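# Shut the rice cooker lid until it latches, release

## Task

Push the rice cooker's lid down until it clicks into its latch, then take the hand off it so it stays shut.

## Robot and tools

Robot: two arms, left_arm and right_arm, each ending in a five-finger hand (left_arm carries a left hand, right_arm a right hand). Bases in the scene frame: left_arm at (-0.019, +0.283, 0) m, right_arm at (+0.049, -0.278, 0) m, both nearly unrotated. Scene frame: origin at table height midway between the nominal bases, +z up, +x out over the table, left_arm on the +y side. Fixed cameras and the table use the scene frame; every hand pose, target, velocity and wrist-camera pose uses that arm's own base frame.

Hand point: a point riding with the palm, 0.15 m out from the wrist flange along the fingers and 0.05 m in front of the palm. Its +z runs along straight fingers, +y points out of the palm, +x runs across the palm away from the thumb on the right hand (toward the thumb on the left hand). Straight fingertips sit 0.06-0.07 m past the point along +z and about 0.06 m behind it along -y. A bracket on the little-finger side of the wrist can strike objects. Arms track loosely: at rest the hand may sit 1-3 cm (up to 5 cm) off the command, usually low, without any contact.

Row layout (used by execute_actions and move): one flat list of 28 numbers, each in [-1, 1], always including both arms. Order: left_arm dx, dy, dz, rx, ry, rz; left hand little, ring, middle, index, thumb_bend, thumb_turn, force_limit, speed; then the same 14 for right_arm. The six pose numbers are an offset, not a pose: a shift of that arm's hand point from its Hand target as it stood when the action or move began, along that arm's base axes; 1.0 = 0.6 m or 180 degrees. rx, ry, rz form one rotation vector about the Hand target position. Every row of a table counts from that same starting Hand target, not from the row before; repeating an offset in a new call moves further. All zeros re-requests the current Hand target. The controller clips commanded orientation to within 40 degrees of the measured one.

Hand numbers: fingers and thumb_bend +1 straight/open, -1 curled/closed; thumb_turn +1 beside the palm, -1 across in front of the palm. force_limit maps -1 to about 0 N and +1 to 10 N at the fingertip (15 N for the two thumb motors). speed rises from near 0 at -1 to full at +0.48 and stays full to +1 (full travel 0.49 s). There is no 'unchanged' code: to leave a hand alone, resend the eight numbers of its last executed row (if none yet, its hand_measured six values plus hand_force_limit and hand_speed). A motor only starts when its target changes by 0.002 or more. For gentle closing use speed -0.94 or below.

Tools:
execute_actions(actions, cameras): actions is a list of up to 15 actions; each action is a table of up to 15 rows, one per 1/30 s step; a short table repeats its last row to fill 15 steps. Each action is 0.5 s. Images come back only for an empty actions list or when cameras names them.
move(target, speed, blend, blocking, cameras): target is one 28-number row or a list of up to 15 rows; all offsets count from the Hand targets at the move's start. speed is path top speed in m/s, 0.002 to 4.3, default 0.25 (turning up to twice that in rad/s), one value or one per target. blend in metres rounds corners between listed targets; 0 stops at each. The whole move is capped at 10 s. blocking=false returns after about 0.5 s while the move continues. Moves do not avoid obstacles or the other arm.
wait(seconds 0 to 10, cameras): lets time pass holding commands; a running move continues.
stop(cameras): brakes a running move.
zoom_image(camera, region [x0, y0, x1, y1] pixels, at most 504 by 504): closer view of a latest image from cam_high, cam_low, cam_left_wrist or cam_right_wrist (each 672x504).
show_instructions(): shows the reference pages.
finished_scene(scene=1): ends the scene for good.

Results: end_effector_position (m) and end_effector_quat_wxyz per arm in its base frame; Hand target (the commanded pose, which next offsets start from); Joint positions, velocities and torques; hand_measured, hand_stopped_by (moving, target, force, stalled, fault) and hand_load_n (positive when something pushes a finger open), all in the hand-number order; step readings of position for action calls. A move adds a 'move:' line: done, off_target, moving, held or fault, plus limits such as paced (pose clipped) or held (steps withheld). done means within 10 mm and 2 degrees at rest; it says nothing about contact. If the hand rests short of Hand target, send the missing distance as a new offset.

Cautions: press the lid with moderate speed and only slightly past contact; fast or deep targets hit hard. To stop pushing, command back past the hand point. Don't slam the lid, hit fixed objects, knock anything off the table, or let the arms touch or a hand grip the other's fingers. Avoid paths near an arm's own base. Long stretched holds or pushing at unreachable poses heat motors; at 100 °C the arm drops. Small commands may not start motion; joints have play. Thinking time lets the scene run.

Each tool is called as name(argument=value, ...) on one line, values as JSON.

Reference images:

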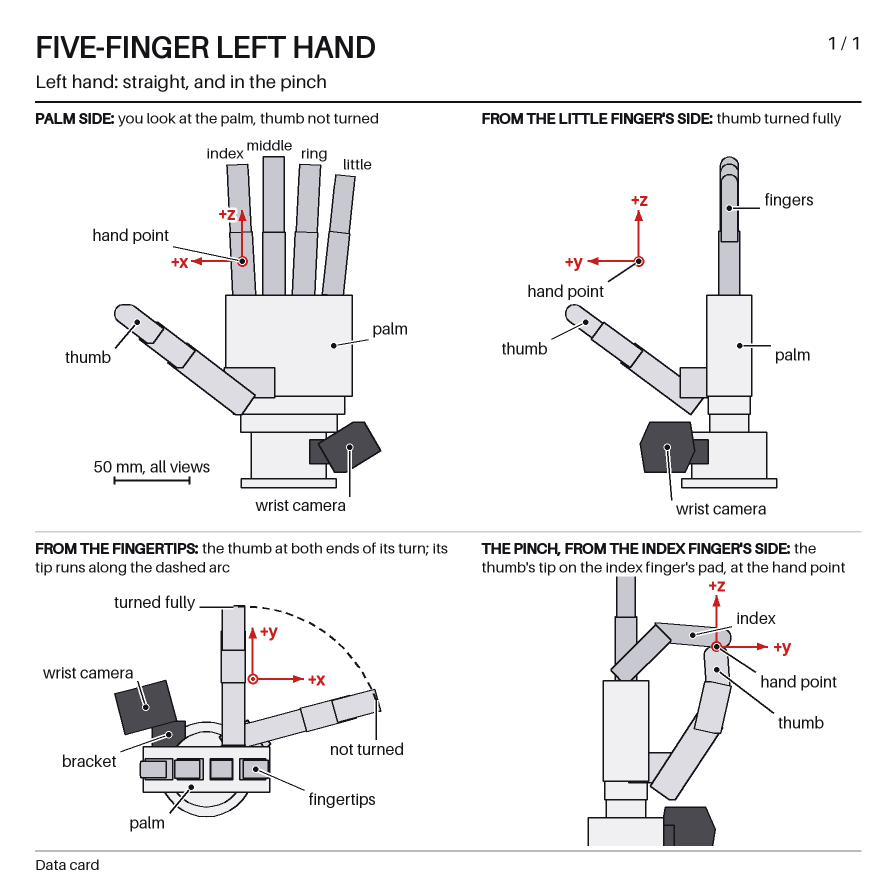

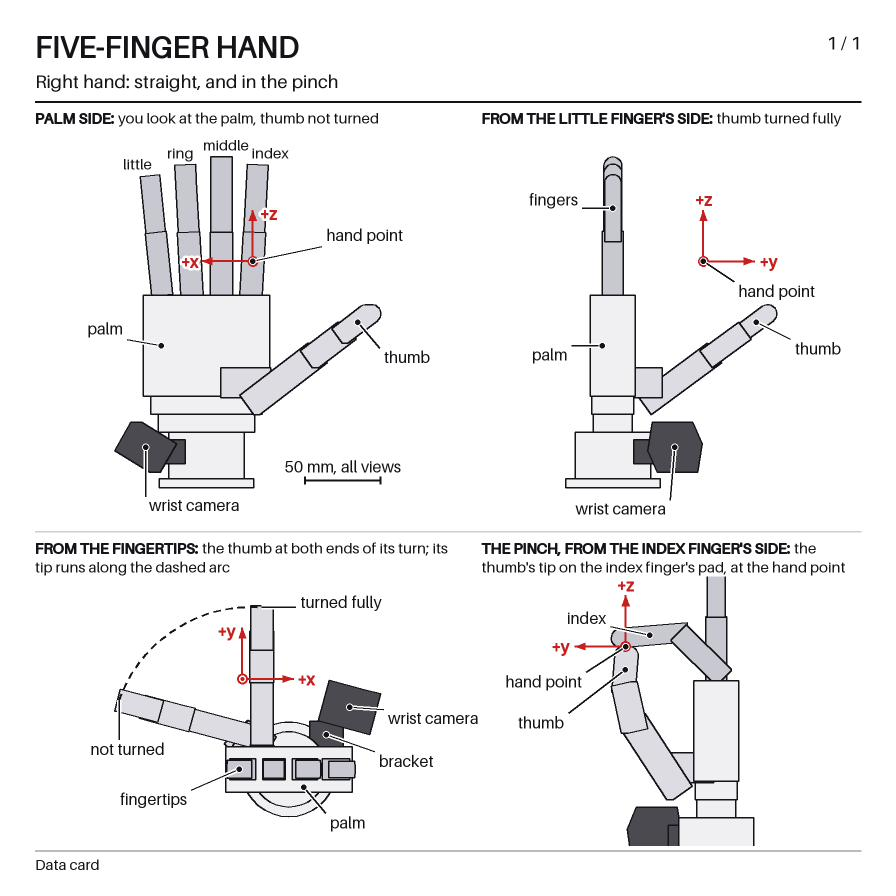

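## Session

execute_actions(actions=[])

Scene clock: 0.00 s.
left_arm: end_effector_position=(+0.6212, -0.3713, +0.3147) hand_measured=(+1.000, +1.000, +1.000, +1.000, +1.000, +1.000) hand_load_n=(+0.0, +0.0, +0.0, +0.0, +0.0, +0.5) hand_stopped_by=(target, target, target, target, target, target) hand_force_limit=0.00 hand_speed=-0.80 end_effector_quat_wxyz=(-0.521, +0.645, -0.430, +0.356) | right_arm: end_effector_position=(+0.4136, -0.2997, +0.3753) hand_measured=(+1.000, +1.000, +1.000, +1.000, +1.000, +1.000) hand_load_n=(+0.0, +0.0, +0.0, +0.0, +0.0, +0.0) hand_stopped_by=(target, target, target, target, target, target) hand_force_limit=0.00 hand_speed=-0.80 end_effector_quat_wxyz=(+0.313, -0.383, +0.749, -0.442)
Joint positions: left_arm=[-0.743 1.755 1.636 -0.331 -1.084 -0.415] | right_arm=[-0.791 1.131 1.225 -0.539 -0.28 0.011]
Joint velocities: within noise
Joint torques (N m): no reading
Motor temperatures (°C): left_arm=[28 28 27 25 25 26] | right_arm=[32 26 22 25 23 24]
Heat: left arm: hottest waist 28 °C; right arm: hottest waist 32 °C.
Hand target: left_arm +0.6253, -0.3743, +0.3385; -0.519, +0.649, -0.412, +0.375 | right_arm +0.4177, -0.3021, +0.3985; +0.322, -0.380, +0.736, -0.459

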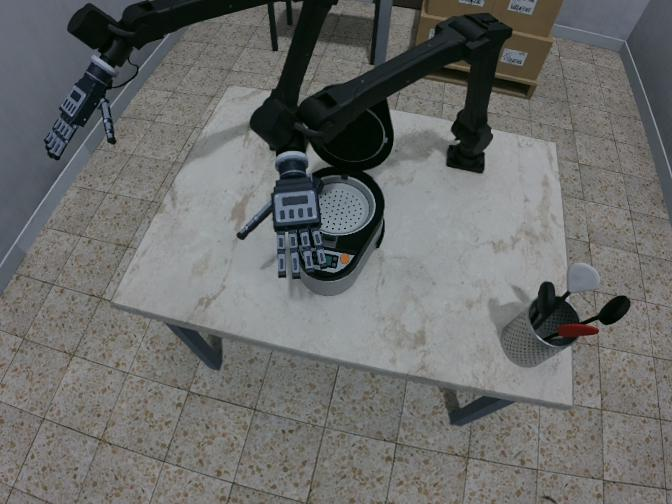

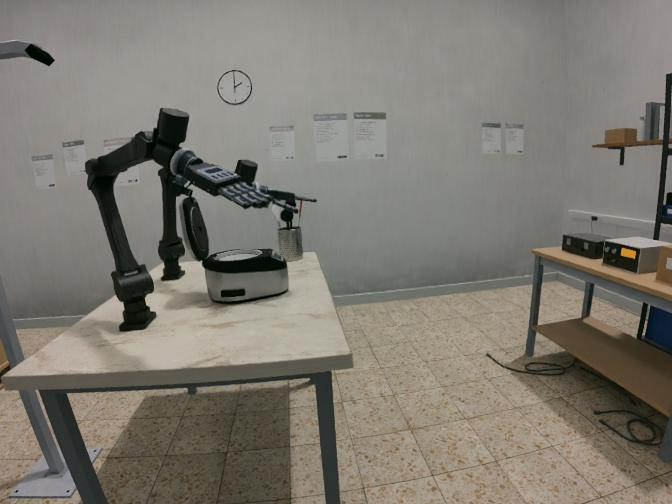

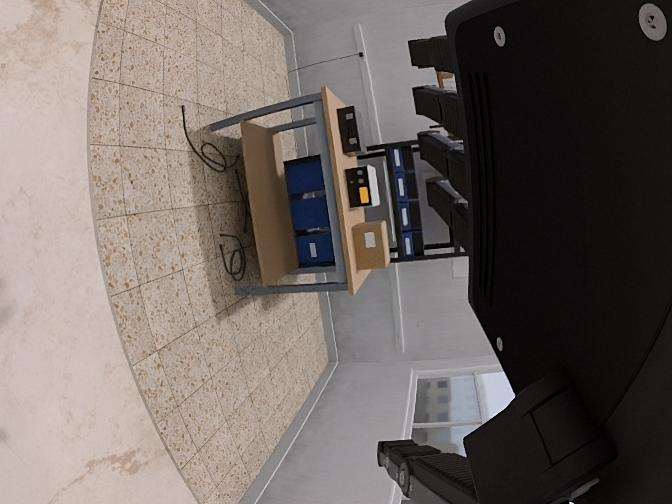

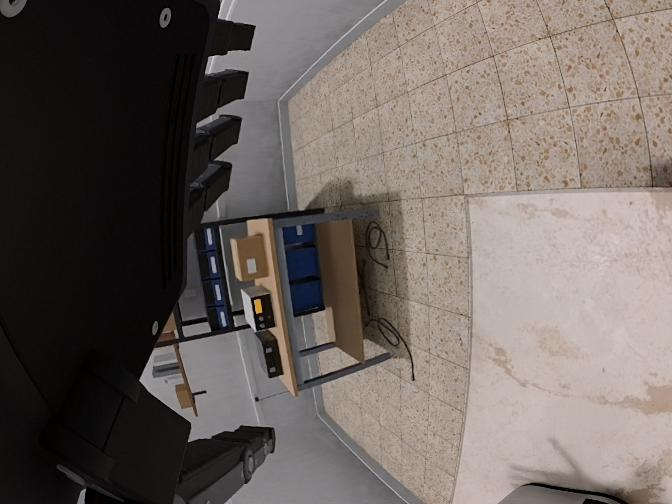

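zoom_image(camera="cam_high", region=[240, 60, 480, 310])

zoom_image(camera="cam_low", region=[80, 90, 340, 340])

Scaled by 2.016 from the camera's 672x504 image, which has a finer 960x720 frame.

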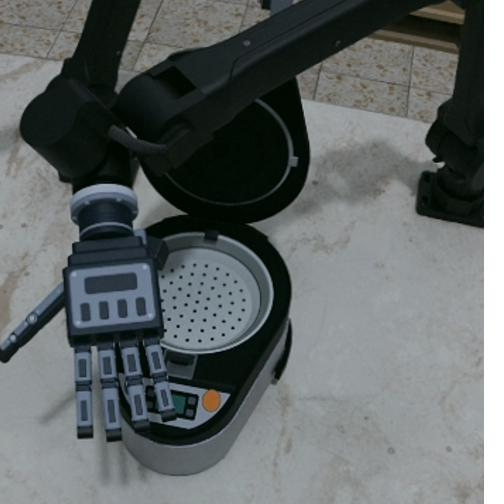

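Scaled by 1.938 from the camera's 672x504 image, which has a finer 960x720 frame.

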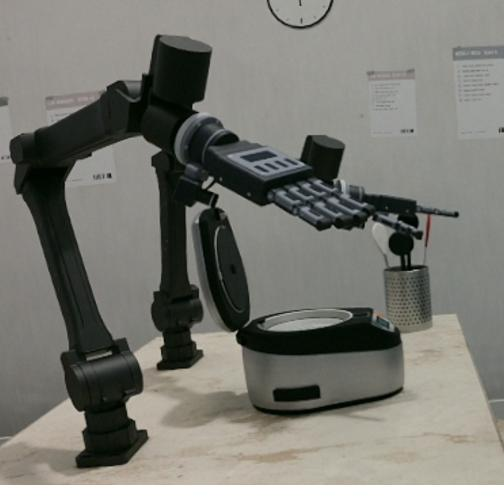

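move(target=[[-0.1255,0.0738,0.1858,0,0,0,1,1,1,1,-1,1,0,0,0,0,0,0,0,0,1,1,1,1,1,1,0,-0.8],[-0.3422,0.1072,0.2358,-0.0098,-0.0345,-0.310,1,1,1,1,-1,1,0,0,0,0,0,0,0,0,1,1,1,1,1,1,0,-0.8],[-0.7588,0.1238,0.2192,-0.0196,-0.069,-0.6205,1,1,1,1,-1,1,0,0,0,0,0,0,0,0,1,1,1,1,1,1,0,-0.8]], speed=0.3, blend=[0.05,0.05,0], cameras=["all"])

Scene clock: 12.43 s.
left_arm: end_effector_position=(+0.1736, -0.2990, +0.4634) hand_measured=(+1.000, +1.000, +1.000, +1.000, -1.000, +1.000) hand_load_n=(+0.0, +0.0, +0.0, +0.0, +0.0, +0.0) hand_stopped_by=(target, target, target, target, target, target) hand_force_limit=0.00 hand_speed=0.00 end_effector_quat_wxyz=(-0.012, -0.023, +0.713, -0.701) | right_arm: end_effector_position=(+0.4136, -0.2997, +0.3753) hand_measured=(+1.000, +1.000, +1.000, +1.000, +1.000, +1.000) hand_load_n=(+0.0, +0.0, +0.0, +0.0, +0.0, +0.0) hand_stopped_by=(target, target, target, target, target, target) hand_force_limit=0.00 hand_speed=-0.80 end_effector_quat_wxyz=(+0.313, -0.383, +0.749, -0.442)
Joint positions: left_arm=[-0.474 0.732 0.981 -0.285 1.082 -0.018] | right_arm=[-0.791 1.131 1.225 -0.539 -0.28 0.011]
Joint torques (N m): left_arm=[-0.56 -2.37 8.96 2.37 0.1 -0.01] | right_arm=[1.08 -9.52 12.23 1.8 -0.12 -0.04]
Motor temperatures (°C): left_arm=[28 29 32 25 25 26] | right_arm=[32 26 24 25 23 24]
Heat: left arm: hottest elbow 32 °C; right arm: hottest waist 32 °C.
Hand target: left_arm +0.1700, -0.2999, +0.4702; +0.000, +0.000, +0.707, -0.707 | right_arm +0.4177, -0.3021, +0.3985; +0.322, -0.380, +0.736, -0.459
Off the commanded pose: left_arm 0.008 m, 3 deg | right_arm 0.024 m, 3 deg.
move: off_target (left_arm, right_arm)
camera_calibration:
cam_left_wrist: T_world_to_cam=[[-0.16735, -0.0000651563, 0.985898, -0.435062], [-0.877463, 0.455942, -0.148914, 0.363828], [-0.449502, -0.89001, -0.0763589, -0.0371332], [0, 0, 0, 1]] pos_world=[0.229746, -0.198961, 0.48027]

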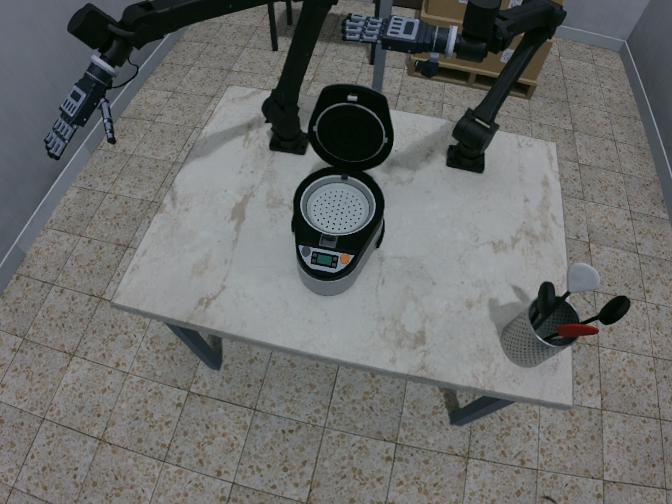

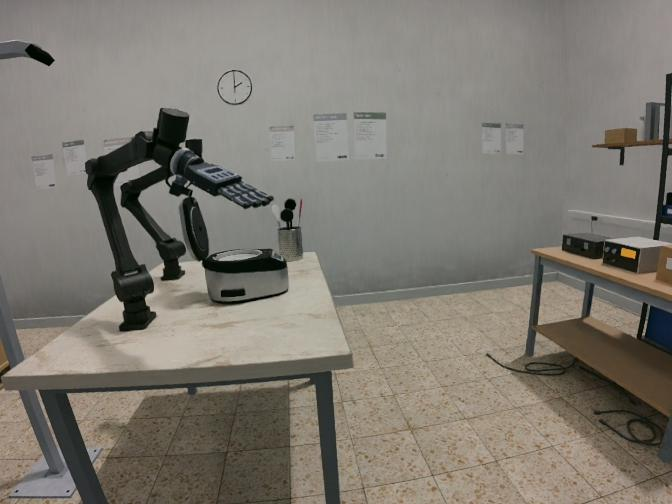

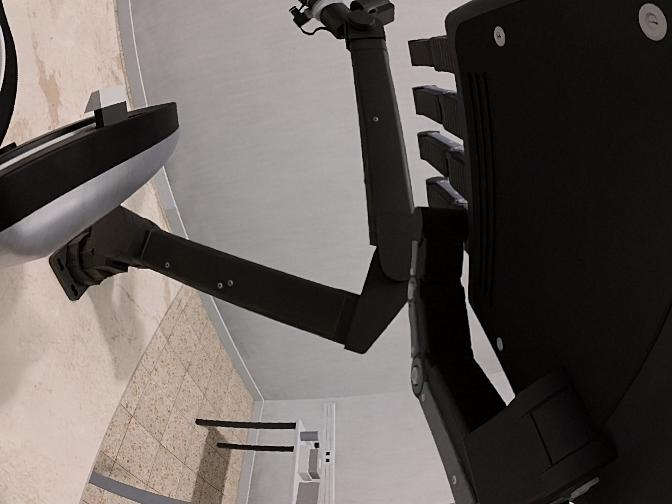

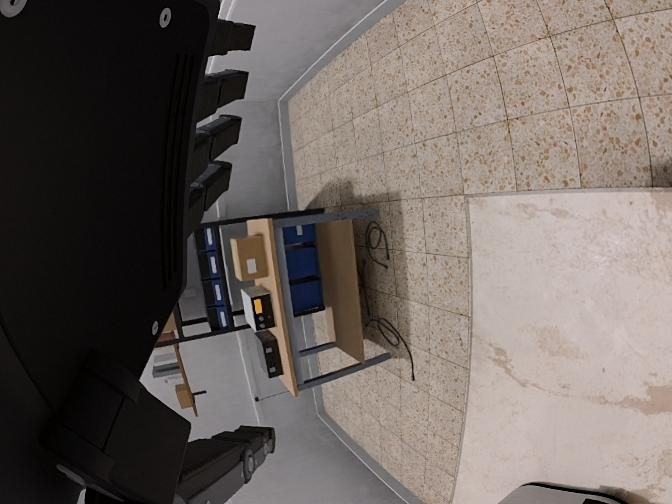

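zoom_image(camera="cam_high", region=[260, 60, 430, 310])

zoom_image(camera="cam_low", region=[80, 100, 330, 340])

Scaled by 2.016 from the camera's 672x504 image, which has a finer 960x720 frame.

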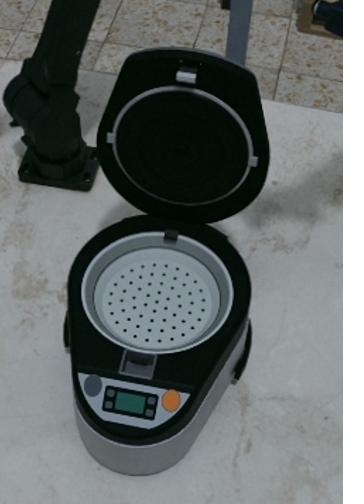

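Scaled by 2.016 from the camera's 672x504 image, which has a finer 960x720 frame.

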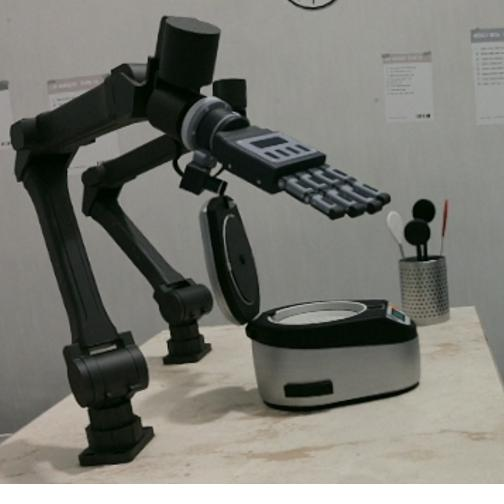

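move(target=[[0.0467,-0.0168,0.0363,0,-0.5,0,1,1,1,1,-1,1,0,0,0,0,0,0,0,0,1,1,1,1,1,1,0,-0.8],[0.0467,-0.0168,-0.3087,0,-0.5,0,1,1,1,1,-1,1,0,0,0,0,0,0,0,0,1,1,1,1,1,1,0,-0.8]], speed=[0.35,0.2], blend=[0.02,0], cameras=["all"])

Scene clock: 18.73 s.
left_arm: end_effector_position=(+0.1980, -0.3056, +0.2711) hand_measured=(+1.000, +1.000, +1.000, +1.000, -1.000, +1.000) hand_load_n=(+0.0, +0.0, +0.0, +0.0, +0.0, +0.0) hand_stopped_by=(target, target, target, target, target, target) hand_force_limit=0.00 hand_speed=0.00 end_effector_quat_wxyz=(+0.487, +0.492, +0.519, -0.502) | right_arm: end_effector_position=(+0.4136, -0.2997, +0.3753) hand_measured=(+1.000, +1.000, +1.000, +1.000, +1.000, +1.000) hand_load_n=(+0.0, +0.0, +0.0, +0.0, +0.0, +0.0) hand_stopped_by=(target, target, target, target, target, target) hand_force_limit=0.00 hand_speed=-0.80 end_effector_quat_wxyz=(+0.313, -0.383, +0.749, -0.442)
Joint positions: left_arm=[-0.687 0.521 0.345 0.141 0.871 1.556] | right_arm=[-0.791 1.131 1.225 -0.539 -0.28 0.011]
Joint torques (N m): left_arm=[-0.38 1.08 9.77 2.59 -0.03 -0.03] | right_arm=[1.08 -9.64 12.27 1.76 -0.13 -0.03]
Heat: left arm: hottest elbow 32 °C; right arm: hottest waist 32 °C.
Hand target: left_arm +0.1980, -0.3100, +0.2847; +0.500, +0.500, +0.500, -0.500 | right_arm +0.4177, -0.3021, +0.3985; +0.322, -0.380, +0.736, -0.459
Off the commanded pose: left_arm 0.015 m, 3 deg | right_arm 0.024 m, 3 deg.
move: off_target (left_arm, right_arm)
camera_calibration:
cam_left_wrist: T_world_to_cam=[[-0.984308, 0.0116033, -0.176075, 0.238965], [0.159299, 0.487645, -0.858386, 0.356385], [0.0759023, -0.872965, -0.481842, -0.0356081], [0, 0, 0, 1]] pos_world=[0.181146, -0.207647, 0.330834]

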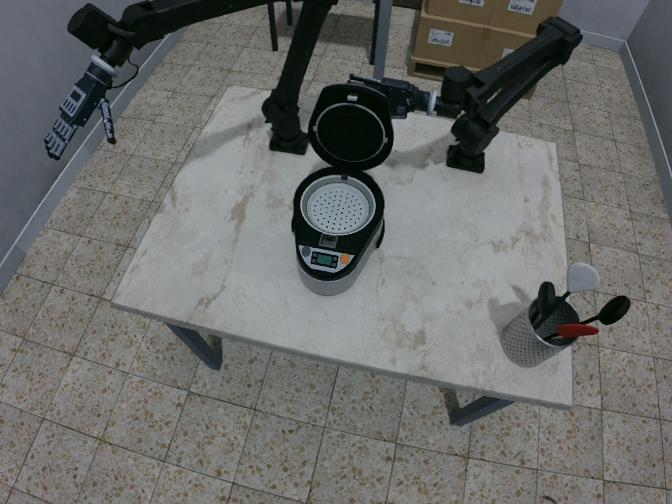

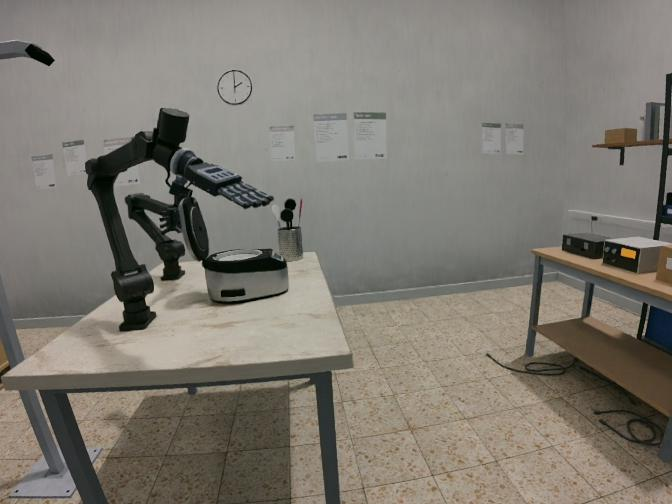

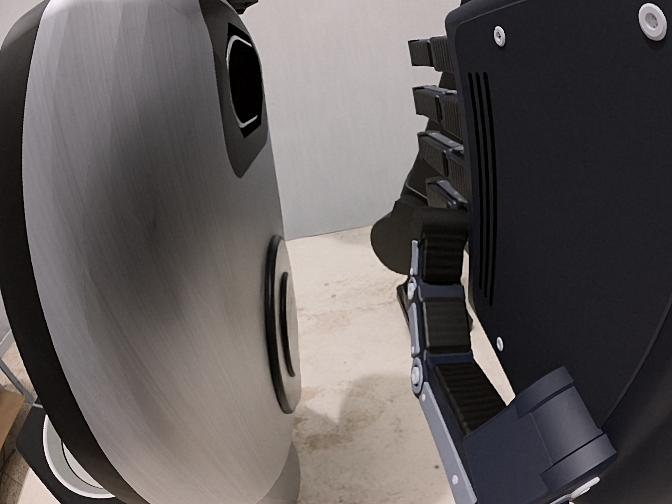

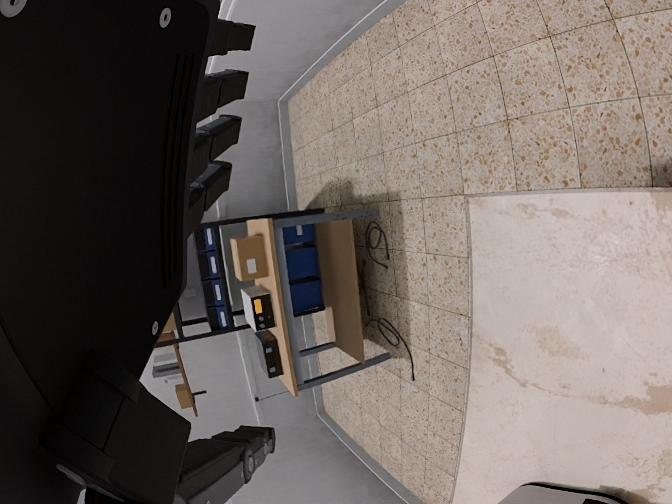

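move(target=[[0.02,0.075,0.0,0,-0.06,0,1,1,1,1,-1,1,0,0,0,0,0,0,0,0,1,1,1,1,1,1,0,-0.8],[0.07,0.075,0.0,0,-0.07,0,1,1,1,1,-1,1,0,0,0,0,0,0,0,0,1,1,1,1,1,1,0,-0.8]], speed=[0.15,0.08], blend=[0.01,0], cameras=["all"])

Scene clock: 21.90 s.
left_arm: end_effector_position=(+0.2340, -0.2641, +0.2629) hand_measured=(+1.000, +1.000, +1.000, +1.000, -1.000, +1.000) hand_load_n=(+0.0, +0.0, +0.0, +0.0, +0.0, +0.0) hand_stopped_by=(target, target, target, target, target, target) hand_force_limit=0.00 hand_speed=0.00 end_effector_quat_wxyz=(+0.532, +0.542, +0.464, -0.456) | right_arm: end_effector_position=(+0.4136, -0.2997, +0.3753) hand_measured=(+1.000, +1.000, +1.000, +1.000, +1.000, +1.000) hand_load_n=(+0.0, +0.0, +0.0, -0.5, +0.0, +0.0) hand_stopped_by=(target, target, target, target, target, target) hand_force_limit=0.00 hand_speed=-0.80 end_effector_quat_wxyz=(+0.313, -0.383, +0.749, -0.442)
Joint positions: left_arm=[-0.39 0.579 0.306 0.223 1.181 1.771] | right_arm=[-0.791 1.131 1.225 -0.539 -0.28 0.011]
Joint torques (N m): left_arm=[1.08 0.67 10.45 2.33 0.1 0.02] | right_arm=[0.91 -9.64 12.23 1.76 -0.14 -0.01]
Heat: left arm: hottest elbow 33 °C; right arm: hottest waist 32 °C.
Hand target: left_arm +0.2399, -0.2650, +0.2848; +0.552, +0.552, +0.442, -0.442 | right_arm +0.4177, -0.3021, +0.3985; +0.322, -0.380, +0.736, -0.459
Off the commanded pose: left_arm 0.023 m, 4 deg | right_arm 0.024 m, 3 deg.
move: off_target (left_arm, right_arm)
camera_calibration:
cam_left_wrist: T_world_to_cam=[[-0.931396, 0.0268525, -0.363016, 0.313301], [0.330179, 0.482164, -0.81148, 0.269622], [0.153243, -0.875669, -0.457952, -0.0310766], [0, 0, 0, 1]] pos_world=[0.207546, -0.165628, 0.318294]

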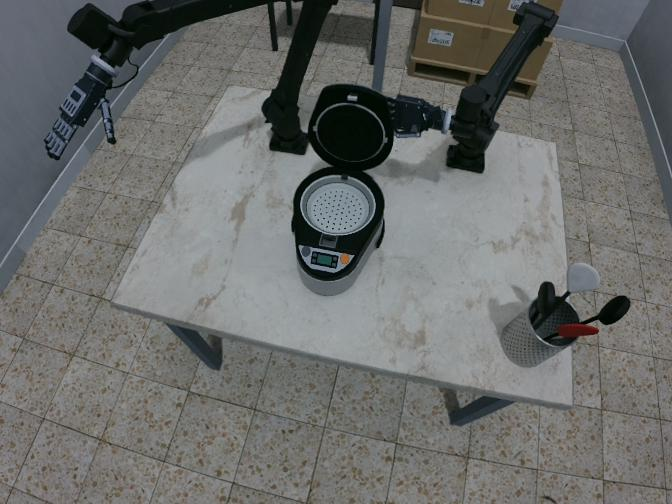

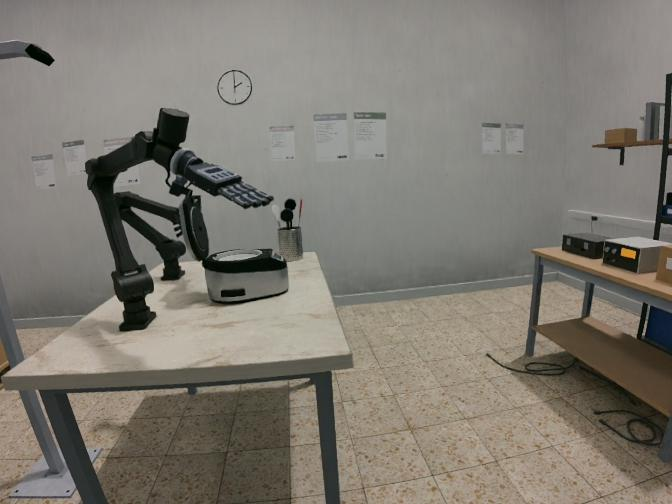

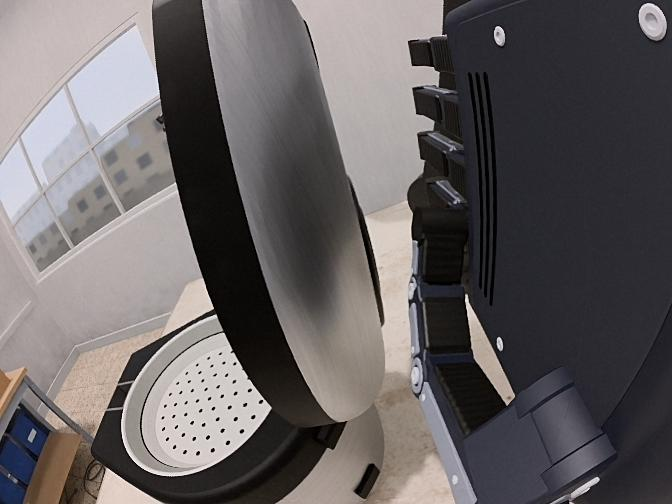

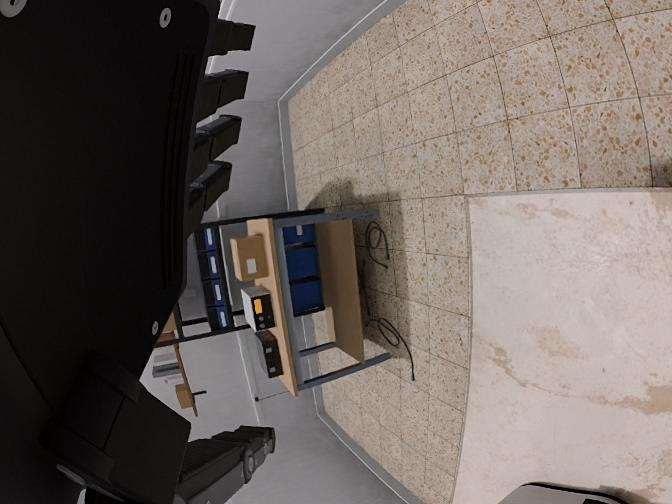

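move(target=[0.05,0.0,0.025,0,0.07,0,1,1,1,1,-1,1,0,0,0,0,0,0,0,0,1,1,1,1,1,1,0,-0.8], speed=0.08, cameras=["cam_high","cam_low","cam_left_wrist"])

Scene clock: 24.37 s.
left_arm: end_effector_position=(+0.2503, -0.2637, +0.2623) hand_measured=(+1.000, +1.000, +1.000, +1.000, -1.000, +1.000) hand_load_n=(+0.0, +0.0, +0.0, +0.0, +0.0, +0.0) hand_stopped_by=(target, target, target, target, target, target) hand_force_limit=0.00 hand_speed=0.00 end_effector_quat_wxyz=(+0.469, +0.495, +0.517, -0.517) | right_arm: end_effector_position=(+0.4136, -0.2997, +0.3753) hand_measured=(+1.000, +1.000, +1.000, +1.000, +1.000, +1.000) hand_load_n=(+0.0, +0.0, +0.0, +0.0, +0.0, -0.5) hand_stopped_by=(target, target, target, target, target, target) hand_force_limit=0.00 hand_speed=-0.80 end_effector_quat_wxyz=(+0.313, -0.383, +0.749, -0.442)
Joint positions: left_arm=[-0.334 0.682 0.379 0.223 1.263 1.576] | right_arm=[-0.791 1.131 1.225 -0.539 -0.28 0.011]
Joint torques (N m): left_arm=[1.73 0.26 13 2.3 -0.18 -0.21] | right_arm=[0.91 -9.52 12.34 1.8 -0.14 -0.01]
Heat: left arm: hottest elbow 34 °C; right arm: hottest waist 32 °C.
Hand target: left_arm +0.2700, -0.2650, +0.3000; +0.500, +0.500, +0.500, -0.500 | right_arm +0.4177, -0.3021, +0.3985; +0.322, -0.380, +0.736, -0.459
Off the commanded pose: left_arm 0.042 m, 5 deg | right_arm 0.024 m, 3 deg.
move: off_target (left_arm, right_arm)
camera_calibration:
cam_left_wrist: T_world_to_cam=[[-0.98807, 0.0490113, -0.145998, 0.291224], [0.151357, 0.484095, -0.861825, 0.322098], [0.0284378, -0.873642, -0.485738, 0.00549179], [0, 0, 0, 1]] pos_world=[0.238842, -0.165401, 0.322778]
Images, in order (width x height): cam_high 672x504, cam_low 672x504, cam_left_wrist 672x504.

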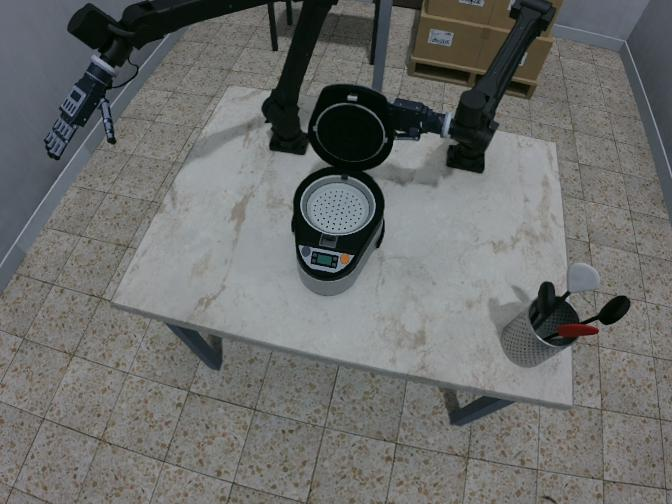

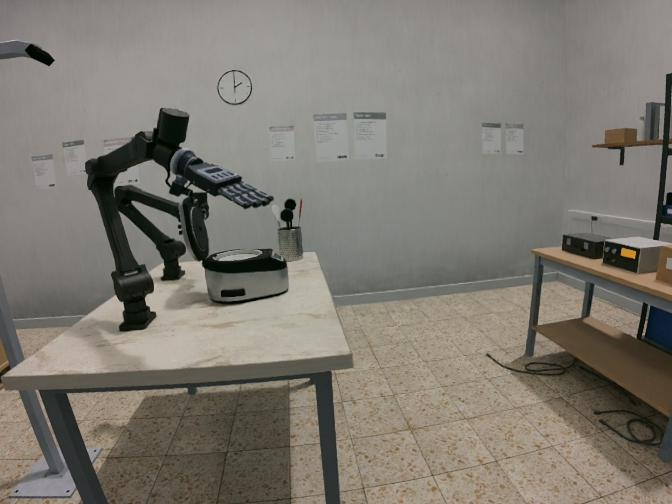

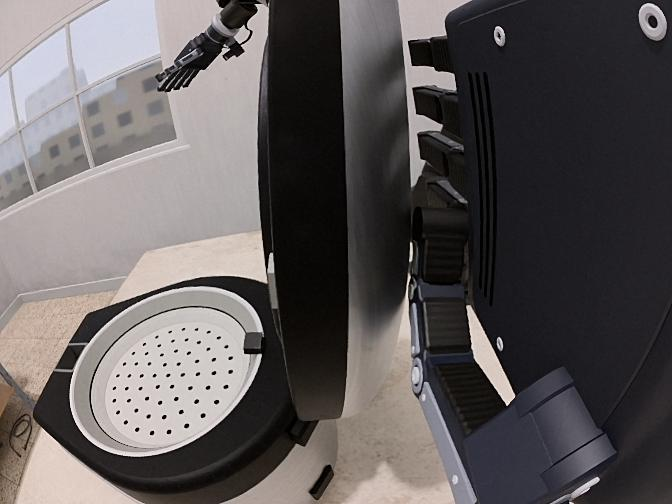

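move(target=[0.0667,0.0,0.0333,0,0.06,0,1,1,1,1,-1,1,0,0,0,0,0,0,0,0,1,1,1,1,1,1,0,-0.8], speed=0.08, cameras=["cam_high","cam_low","cam_left_wrist"])

Scene clock: 26.73 s.
left_arm: end_effector_position=(+0.2903, -0.2646, +0.2865) hand_measured=(+1.000, +1.000, +1.000, +1.000, -1.000, +1.000) hand_load_n=(+0.0, +0.0, +0.0, +0.0, +0.0, +0.0) hand_stopped_by=(target, target, target, target, target, target) hand_force_limit=0.00 hand_speed=0.00 end_effector_quat_wxyz=(+0.420, +0.442, +0.561, -0.560) | right_arm: end_effector_position=(+0.4136, -0.2997, +0.3753) hand_measured=(+1.000, +1.000, +1.000, +1.000, +1.000, +1.000) hand_load_n=(+0.0, +0.0, +0.0, +0.0, +0.0, -0.5) hand_stopped_by=(target, target, target, target, target, target) hand_force_limit=0.00 hand_speed=-0.80 end_effector_quat_wxyz=(+0.313, -0.383, +0.749, -0.442)
Joint positions: left_arm=[-0.277 0.829 0.526 0.224 1.316 1.387] | right_arm=[-0.791 1.131 1.225 -0.539 -0.28 0.011]
Joint torques (N m): left_arm=[1.55 -1.38 12.59 2.37 -0.17 -0.2] | right_arm=[0.79 -9.88 12.27 1.74 -0.12 -0.02]
Heat: left arm: hottest elbow 35 °C; right arm: hottest waist 32 °C.
Hand target: left_arm +0.3101, -0.2650, +0.3198; +0.451, +0.451, +0.545, -0.545 | right_arm +0.4177, -0.3021, +0.3985; +0.322, -0.380, +0.736, -0.459
Off the commanded pose: left_arm 0.039 m, 4 deg | right_arm 0.024 m, 3 deg.
move: off_target (left_arm, right_arm)
camera_calibration:
cam_left_wrist: T_world_to_cam=[[-0.998219, 0.0423513, 0.0420089, 0.281726], [-0.0162283, 0.484867, -0.874438, 0.389733], [-0.0574023, -0.873562, -0.483316, 0.0395972], [0, 0, 0, 1]] pos_world=[0.289822, -0.166309, 0.3481]
Images, in order (width x height): cam_high 672x504, cam_low 672x504, cam_left_wrist 672x504.

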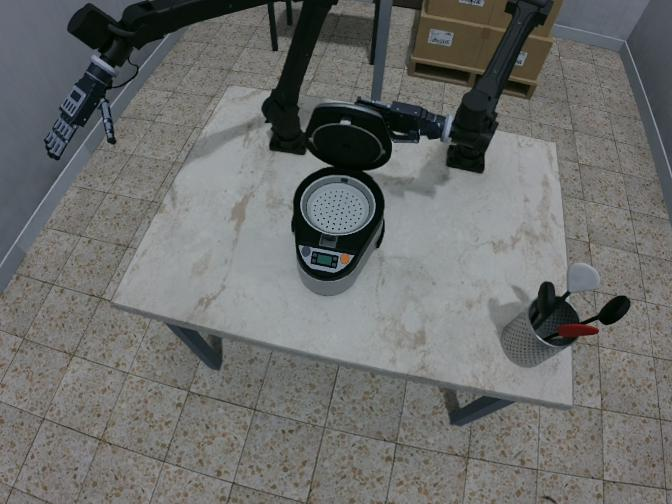

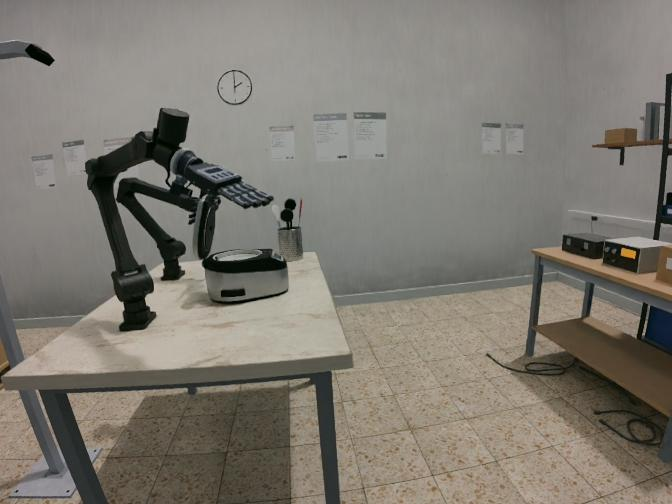

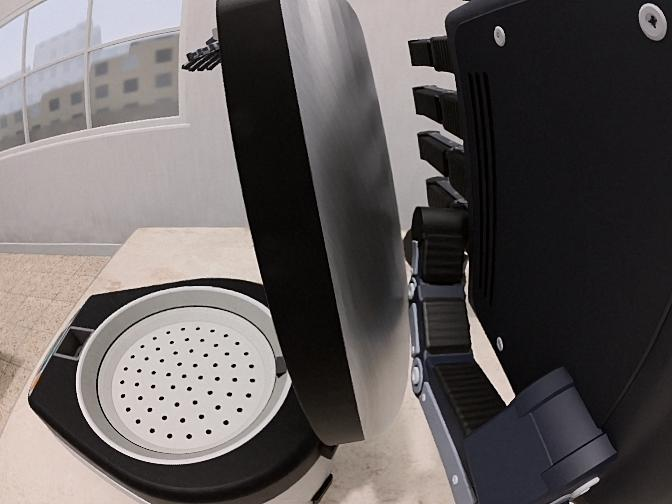

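move(target=[[0.075,0.0,-0.008,0,0.09,0,1,1,1,1,-1,1,0,0,0,0,0,0,0,0,1,1,1,1,1,1,0,-0.8],[0.125,0.0,-0.033,0,0.15,0,1,1,1,1,-1,1,0,0,0,0,0,0,0,0,1,1,1,1,1,1,0,-0.8]], speed=0.1, blend=[0.01,0], cameras=["cam_high","cam_low","cam_left_wrist"])

Scene clock: 30.63 s.
left_arm: end_effector_position=(+0.3661, -0.2654, +0.2775) hand_measured=(+1.000, +1.000, +1.000, +1.000, -1.000, +1.000) hand_load_n=(+0.0, +0.0, +0.0, +0.0, +0.0, +0.0) hand_stopped_by=(target, target, target, target, target, target) hand_force_limit=0.00 hand_speed=0.00 end_effector_quat_wxyz=(+0.287, +0.301, +0.645, -0.641) | right_arm: end_effector_position=(+0.4136, -0.2997, +0.3753) hand_measured=(+1.000, +1.000, +1.000, +1.000, +1.000, +1.000) hand_load_n=(+0.0, +0.0, +0.0, +0.0, +0.0, +0.0) hand_stopped_by=(target, target, target, target, target, target) hand_force_limit=0.00 hand_speed=-0.80 end_effector_quat_wxyz=(+0.313, -0.383, +0.749, -0.442)
Joint positions: left_arm=[-0.204 1.148 0.73 0.341 1.382 0.933] | right_arm=[-0.791 1.131 1.225 -0.539 -0.28 0.011]
Joint torques (N m): left_arm=[1.32 -5.3 11.48 2.19 0.02 -0.24] | right_arm=[1.14 -9.7 12.3 1.77 -0.11 -0.01]
Heat: left arm: hottest elbow 36 °C; right arm: hottest waist 32 °C.
Hand target: left_arm +0.3851, -0.2649, +0.2999; +0.311, +0.311, +0.635, -0.635 | right_arm +0.4177, -0.3021, +0.3985; +0.322, -0.380, +0.736, -0.459
Off the commanded pose: left_arm 0.029 m, 3 deg | right_arm 0.024 m, 3 deg.
move: off_target (left_arm, right_arm)
camera_calibration:
cam_left_wrist: T_world_to_cam=[[-0.879606, 0.0269136, 0.474941, 0.190142], [-0.404055, 0.484658, -0.775787, 0.497984], [-0.251063, -0.874289, -0.415434, 0.09075], [0, 0, 0, 1]] pos_world=[0.391247, -0.167128, 0.333724]
Images, in order (width x height): cam_high 672x504, cam_low 672x504, cam_left_wrist 672x504.

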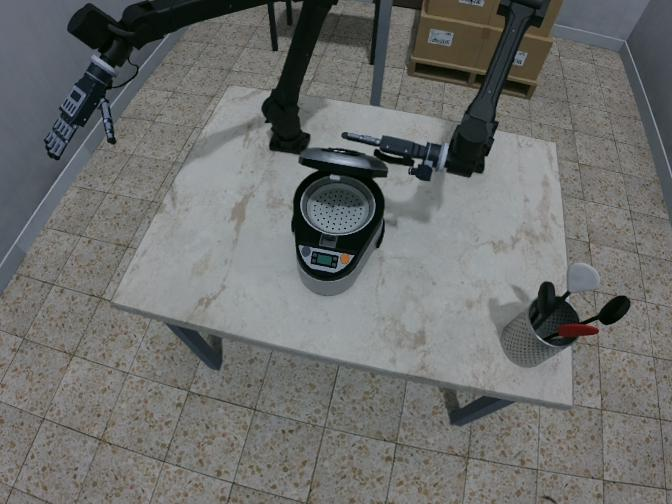

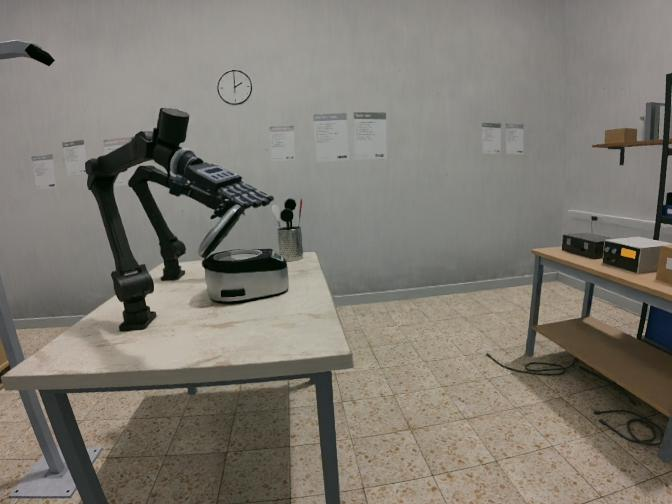

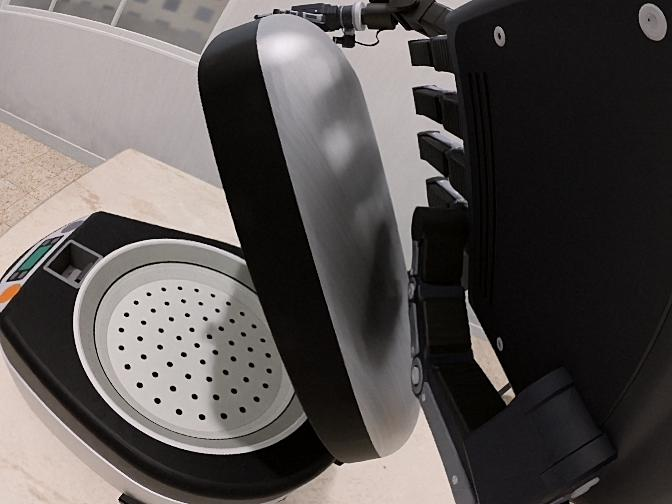

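move(target=[-0.01,0.0,-0.108,0,0.233,0,1,1,1,1,-1,1,0,0,0,0,0,0,0,0,1,1,1,1,1,1,0,-0.8], speed=0.14, cameras=["cam_high","cam_low","cam_left_wrist"])

Scene clock: 35.37 s.
left_arm: end_effector_position=(+0.3656, -0.2657, +0.2247) hand_measured=(+1.000, +1.000, +1.000, +1.000, -1.000, +1.000) hand_load_n=(+0.0, +0.0, +0.0, +0.0, +0.0, +0.0) hand_stopped_by=(target, target, target, target, target, target) hand_force_limit=0.00 hand_speed=0.00 end_effector_quat_wxyz=(+0.050, +0.052, +0.710, -0.701) | right_arm: end_effector_position=(+0.4136, -0.2997, +0.3753) hand_measured=(+1.000, +1.000, +1.000, +1.000, +1.000, +1.000) hand_load_n=(+0.0, +0.0, +0.0, +0.0, +0.0, -0.5) hand_stopped_by=(target, target, target, target, target, target) hand_force_limit=0.00 hand_speed=-0.80 end_effector_quat_wxyz=(+0.313, -0.383, +0.749, -0.442)
Joint positions: left_arm=[-0.183 1.355 0.747 0.534 1.39 0.217] | right_arm=[-0.791 1.131 1.225 -0.539 -0.28 0.011]
Joint torques (N m): left_arm=[1.14 -7.41 9.51 2.17 0.11 -0.27] | right_arm=[1.03 -9.76 12.25 1.74 -0.13 -0.02]
Heat: left arm: hottest elbow 36 °C; right arm: hottest waist 32 °C.
Hand target: left_arm +0.3790, -0.2650, +0.2351; +0.063, +0.063, +0.704, -0.704 | right_arm +0.4177, -0.3021, +0.3985; +0.322, -0.380, +0.736, -0.459
Off the commanded pose: left_arm 0.017 m, 2 deg | right_arm 0.024 m, 3 deg.
move: off_target (left_arm, right_arm)
camera_calibration:
cam_left_wrist: T_world_to_cam=[[-0.354847, 0.00808095, 0.934889, -0.085453], [-0.822176, 0.473361, -0.316158, 0.503589], [-0.445095, -0.880831, -0.161327, 0.0805353], [0, 0, 0, 1]] pos_world=[0.419562, -0.166751, 0.252095]
Images, in order (width x height): cam_high 672x504, cam_low 672x504, cam_left_wrist 672x504.

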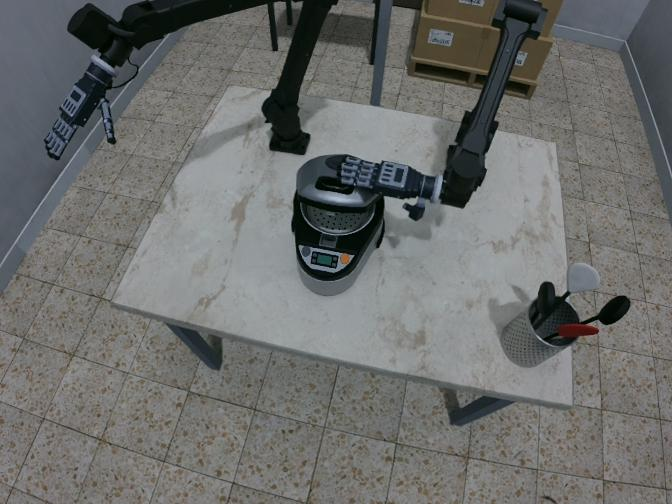

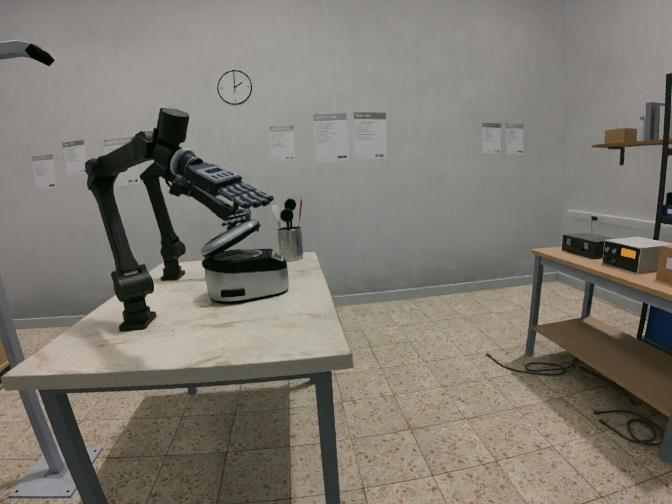

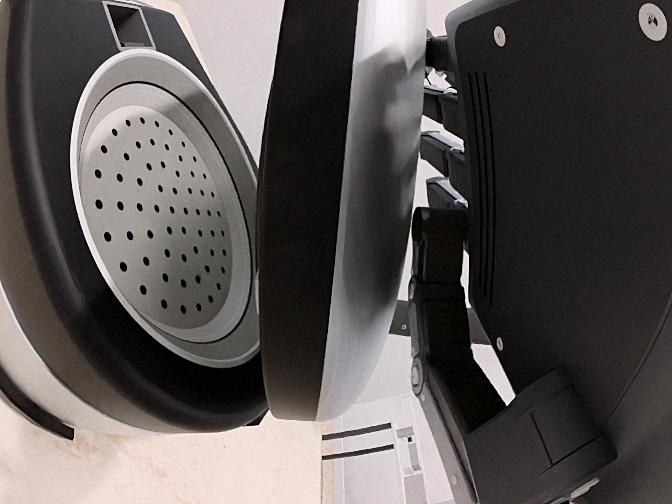

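zoom_image(camera="cam_high", region=[270, 130, 460, 310])

zoom_image(camera="cam_low", region=[160, 160, 320, 320])

Scaled by 2.653 from the camera's 672x504 image, which has a finer 960x720 frame.

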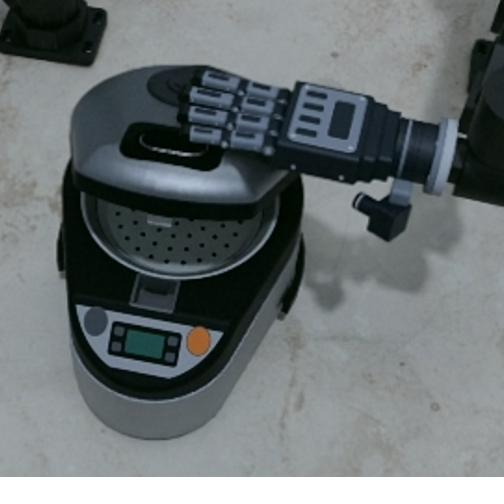

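Scaled by 3.150 from the camera's 672x504 image, which has a finer 960x720 frame.

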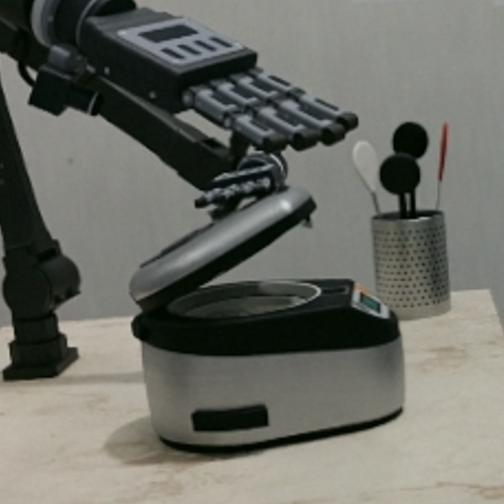

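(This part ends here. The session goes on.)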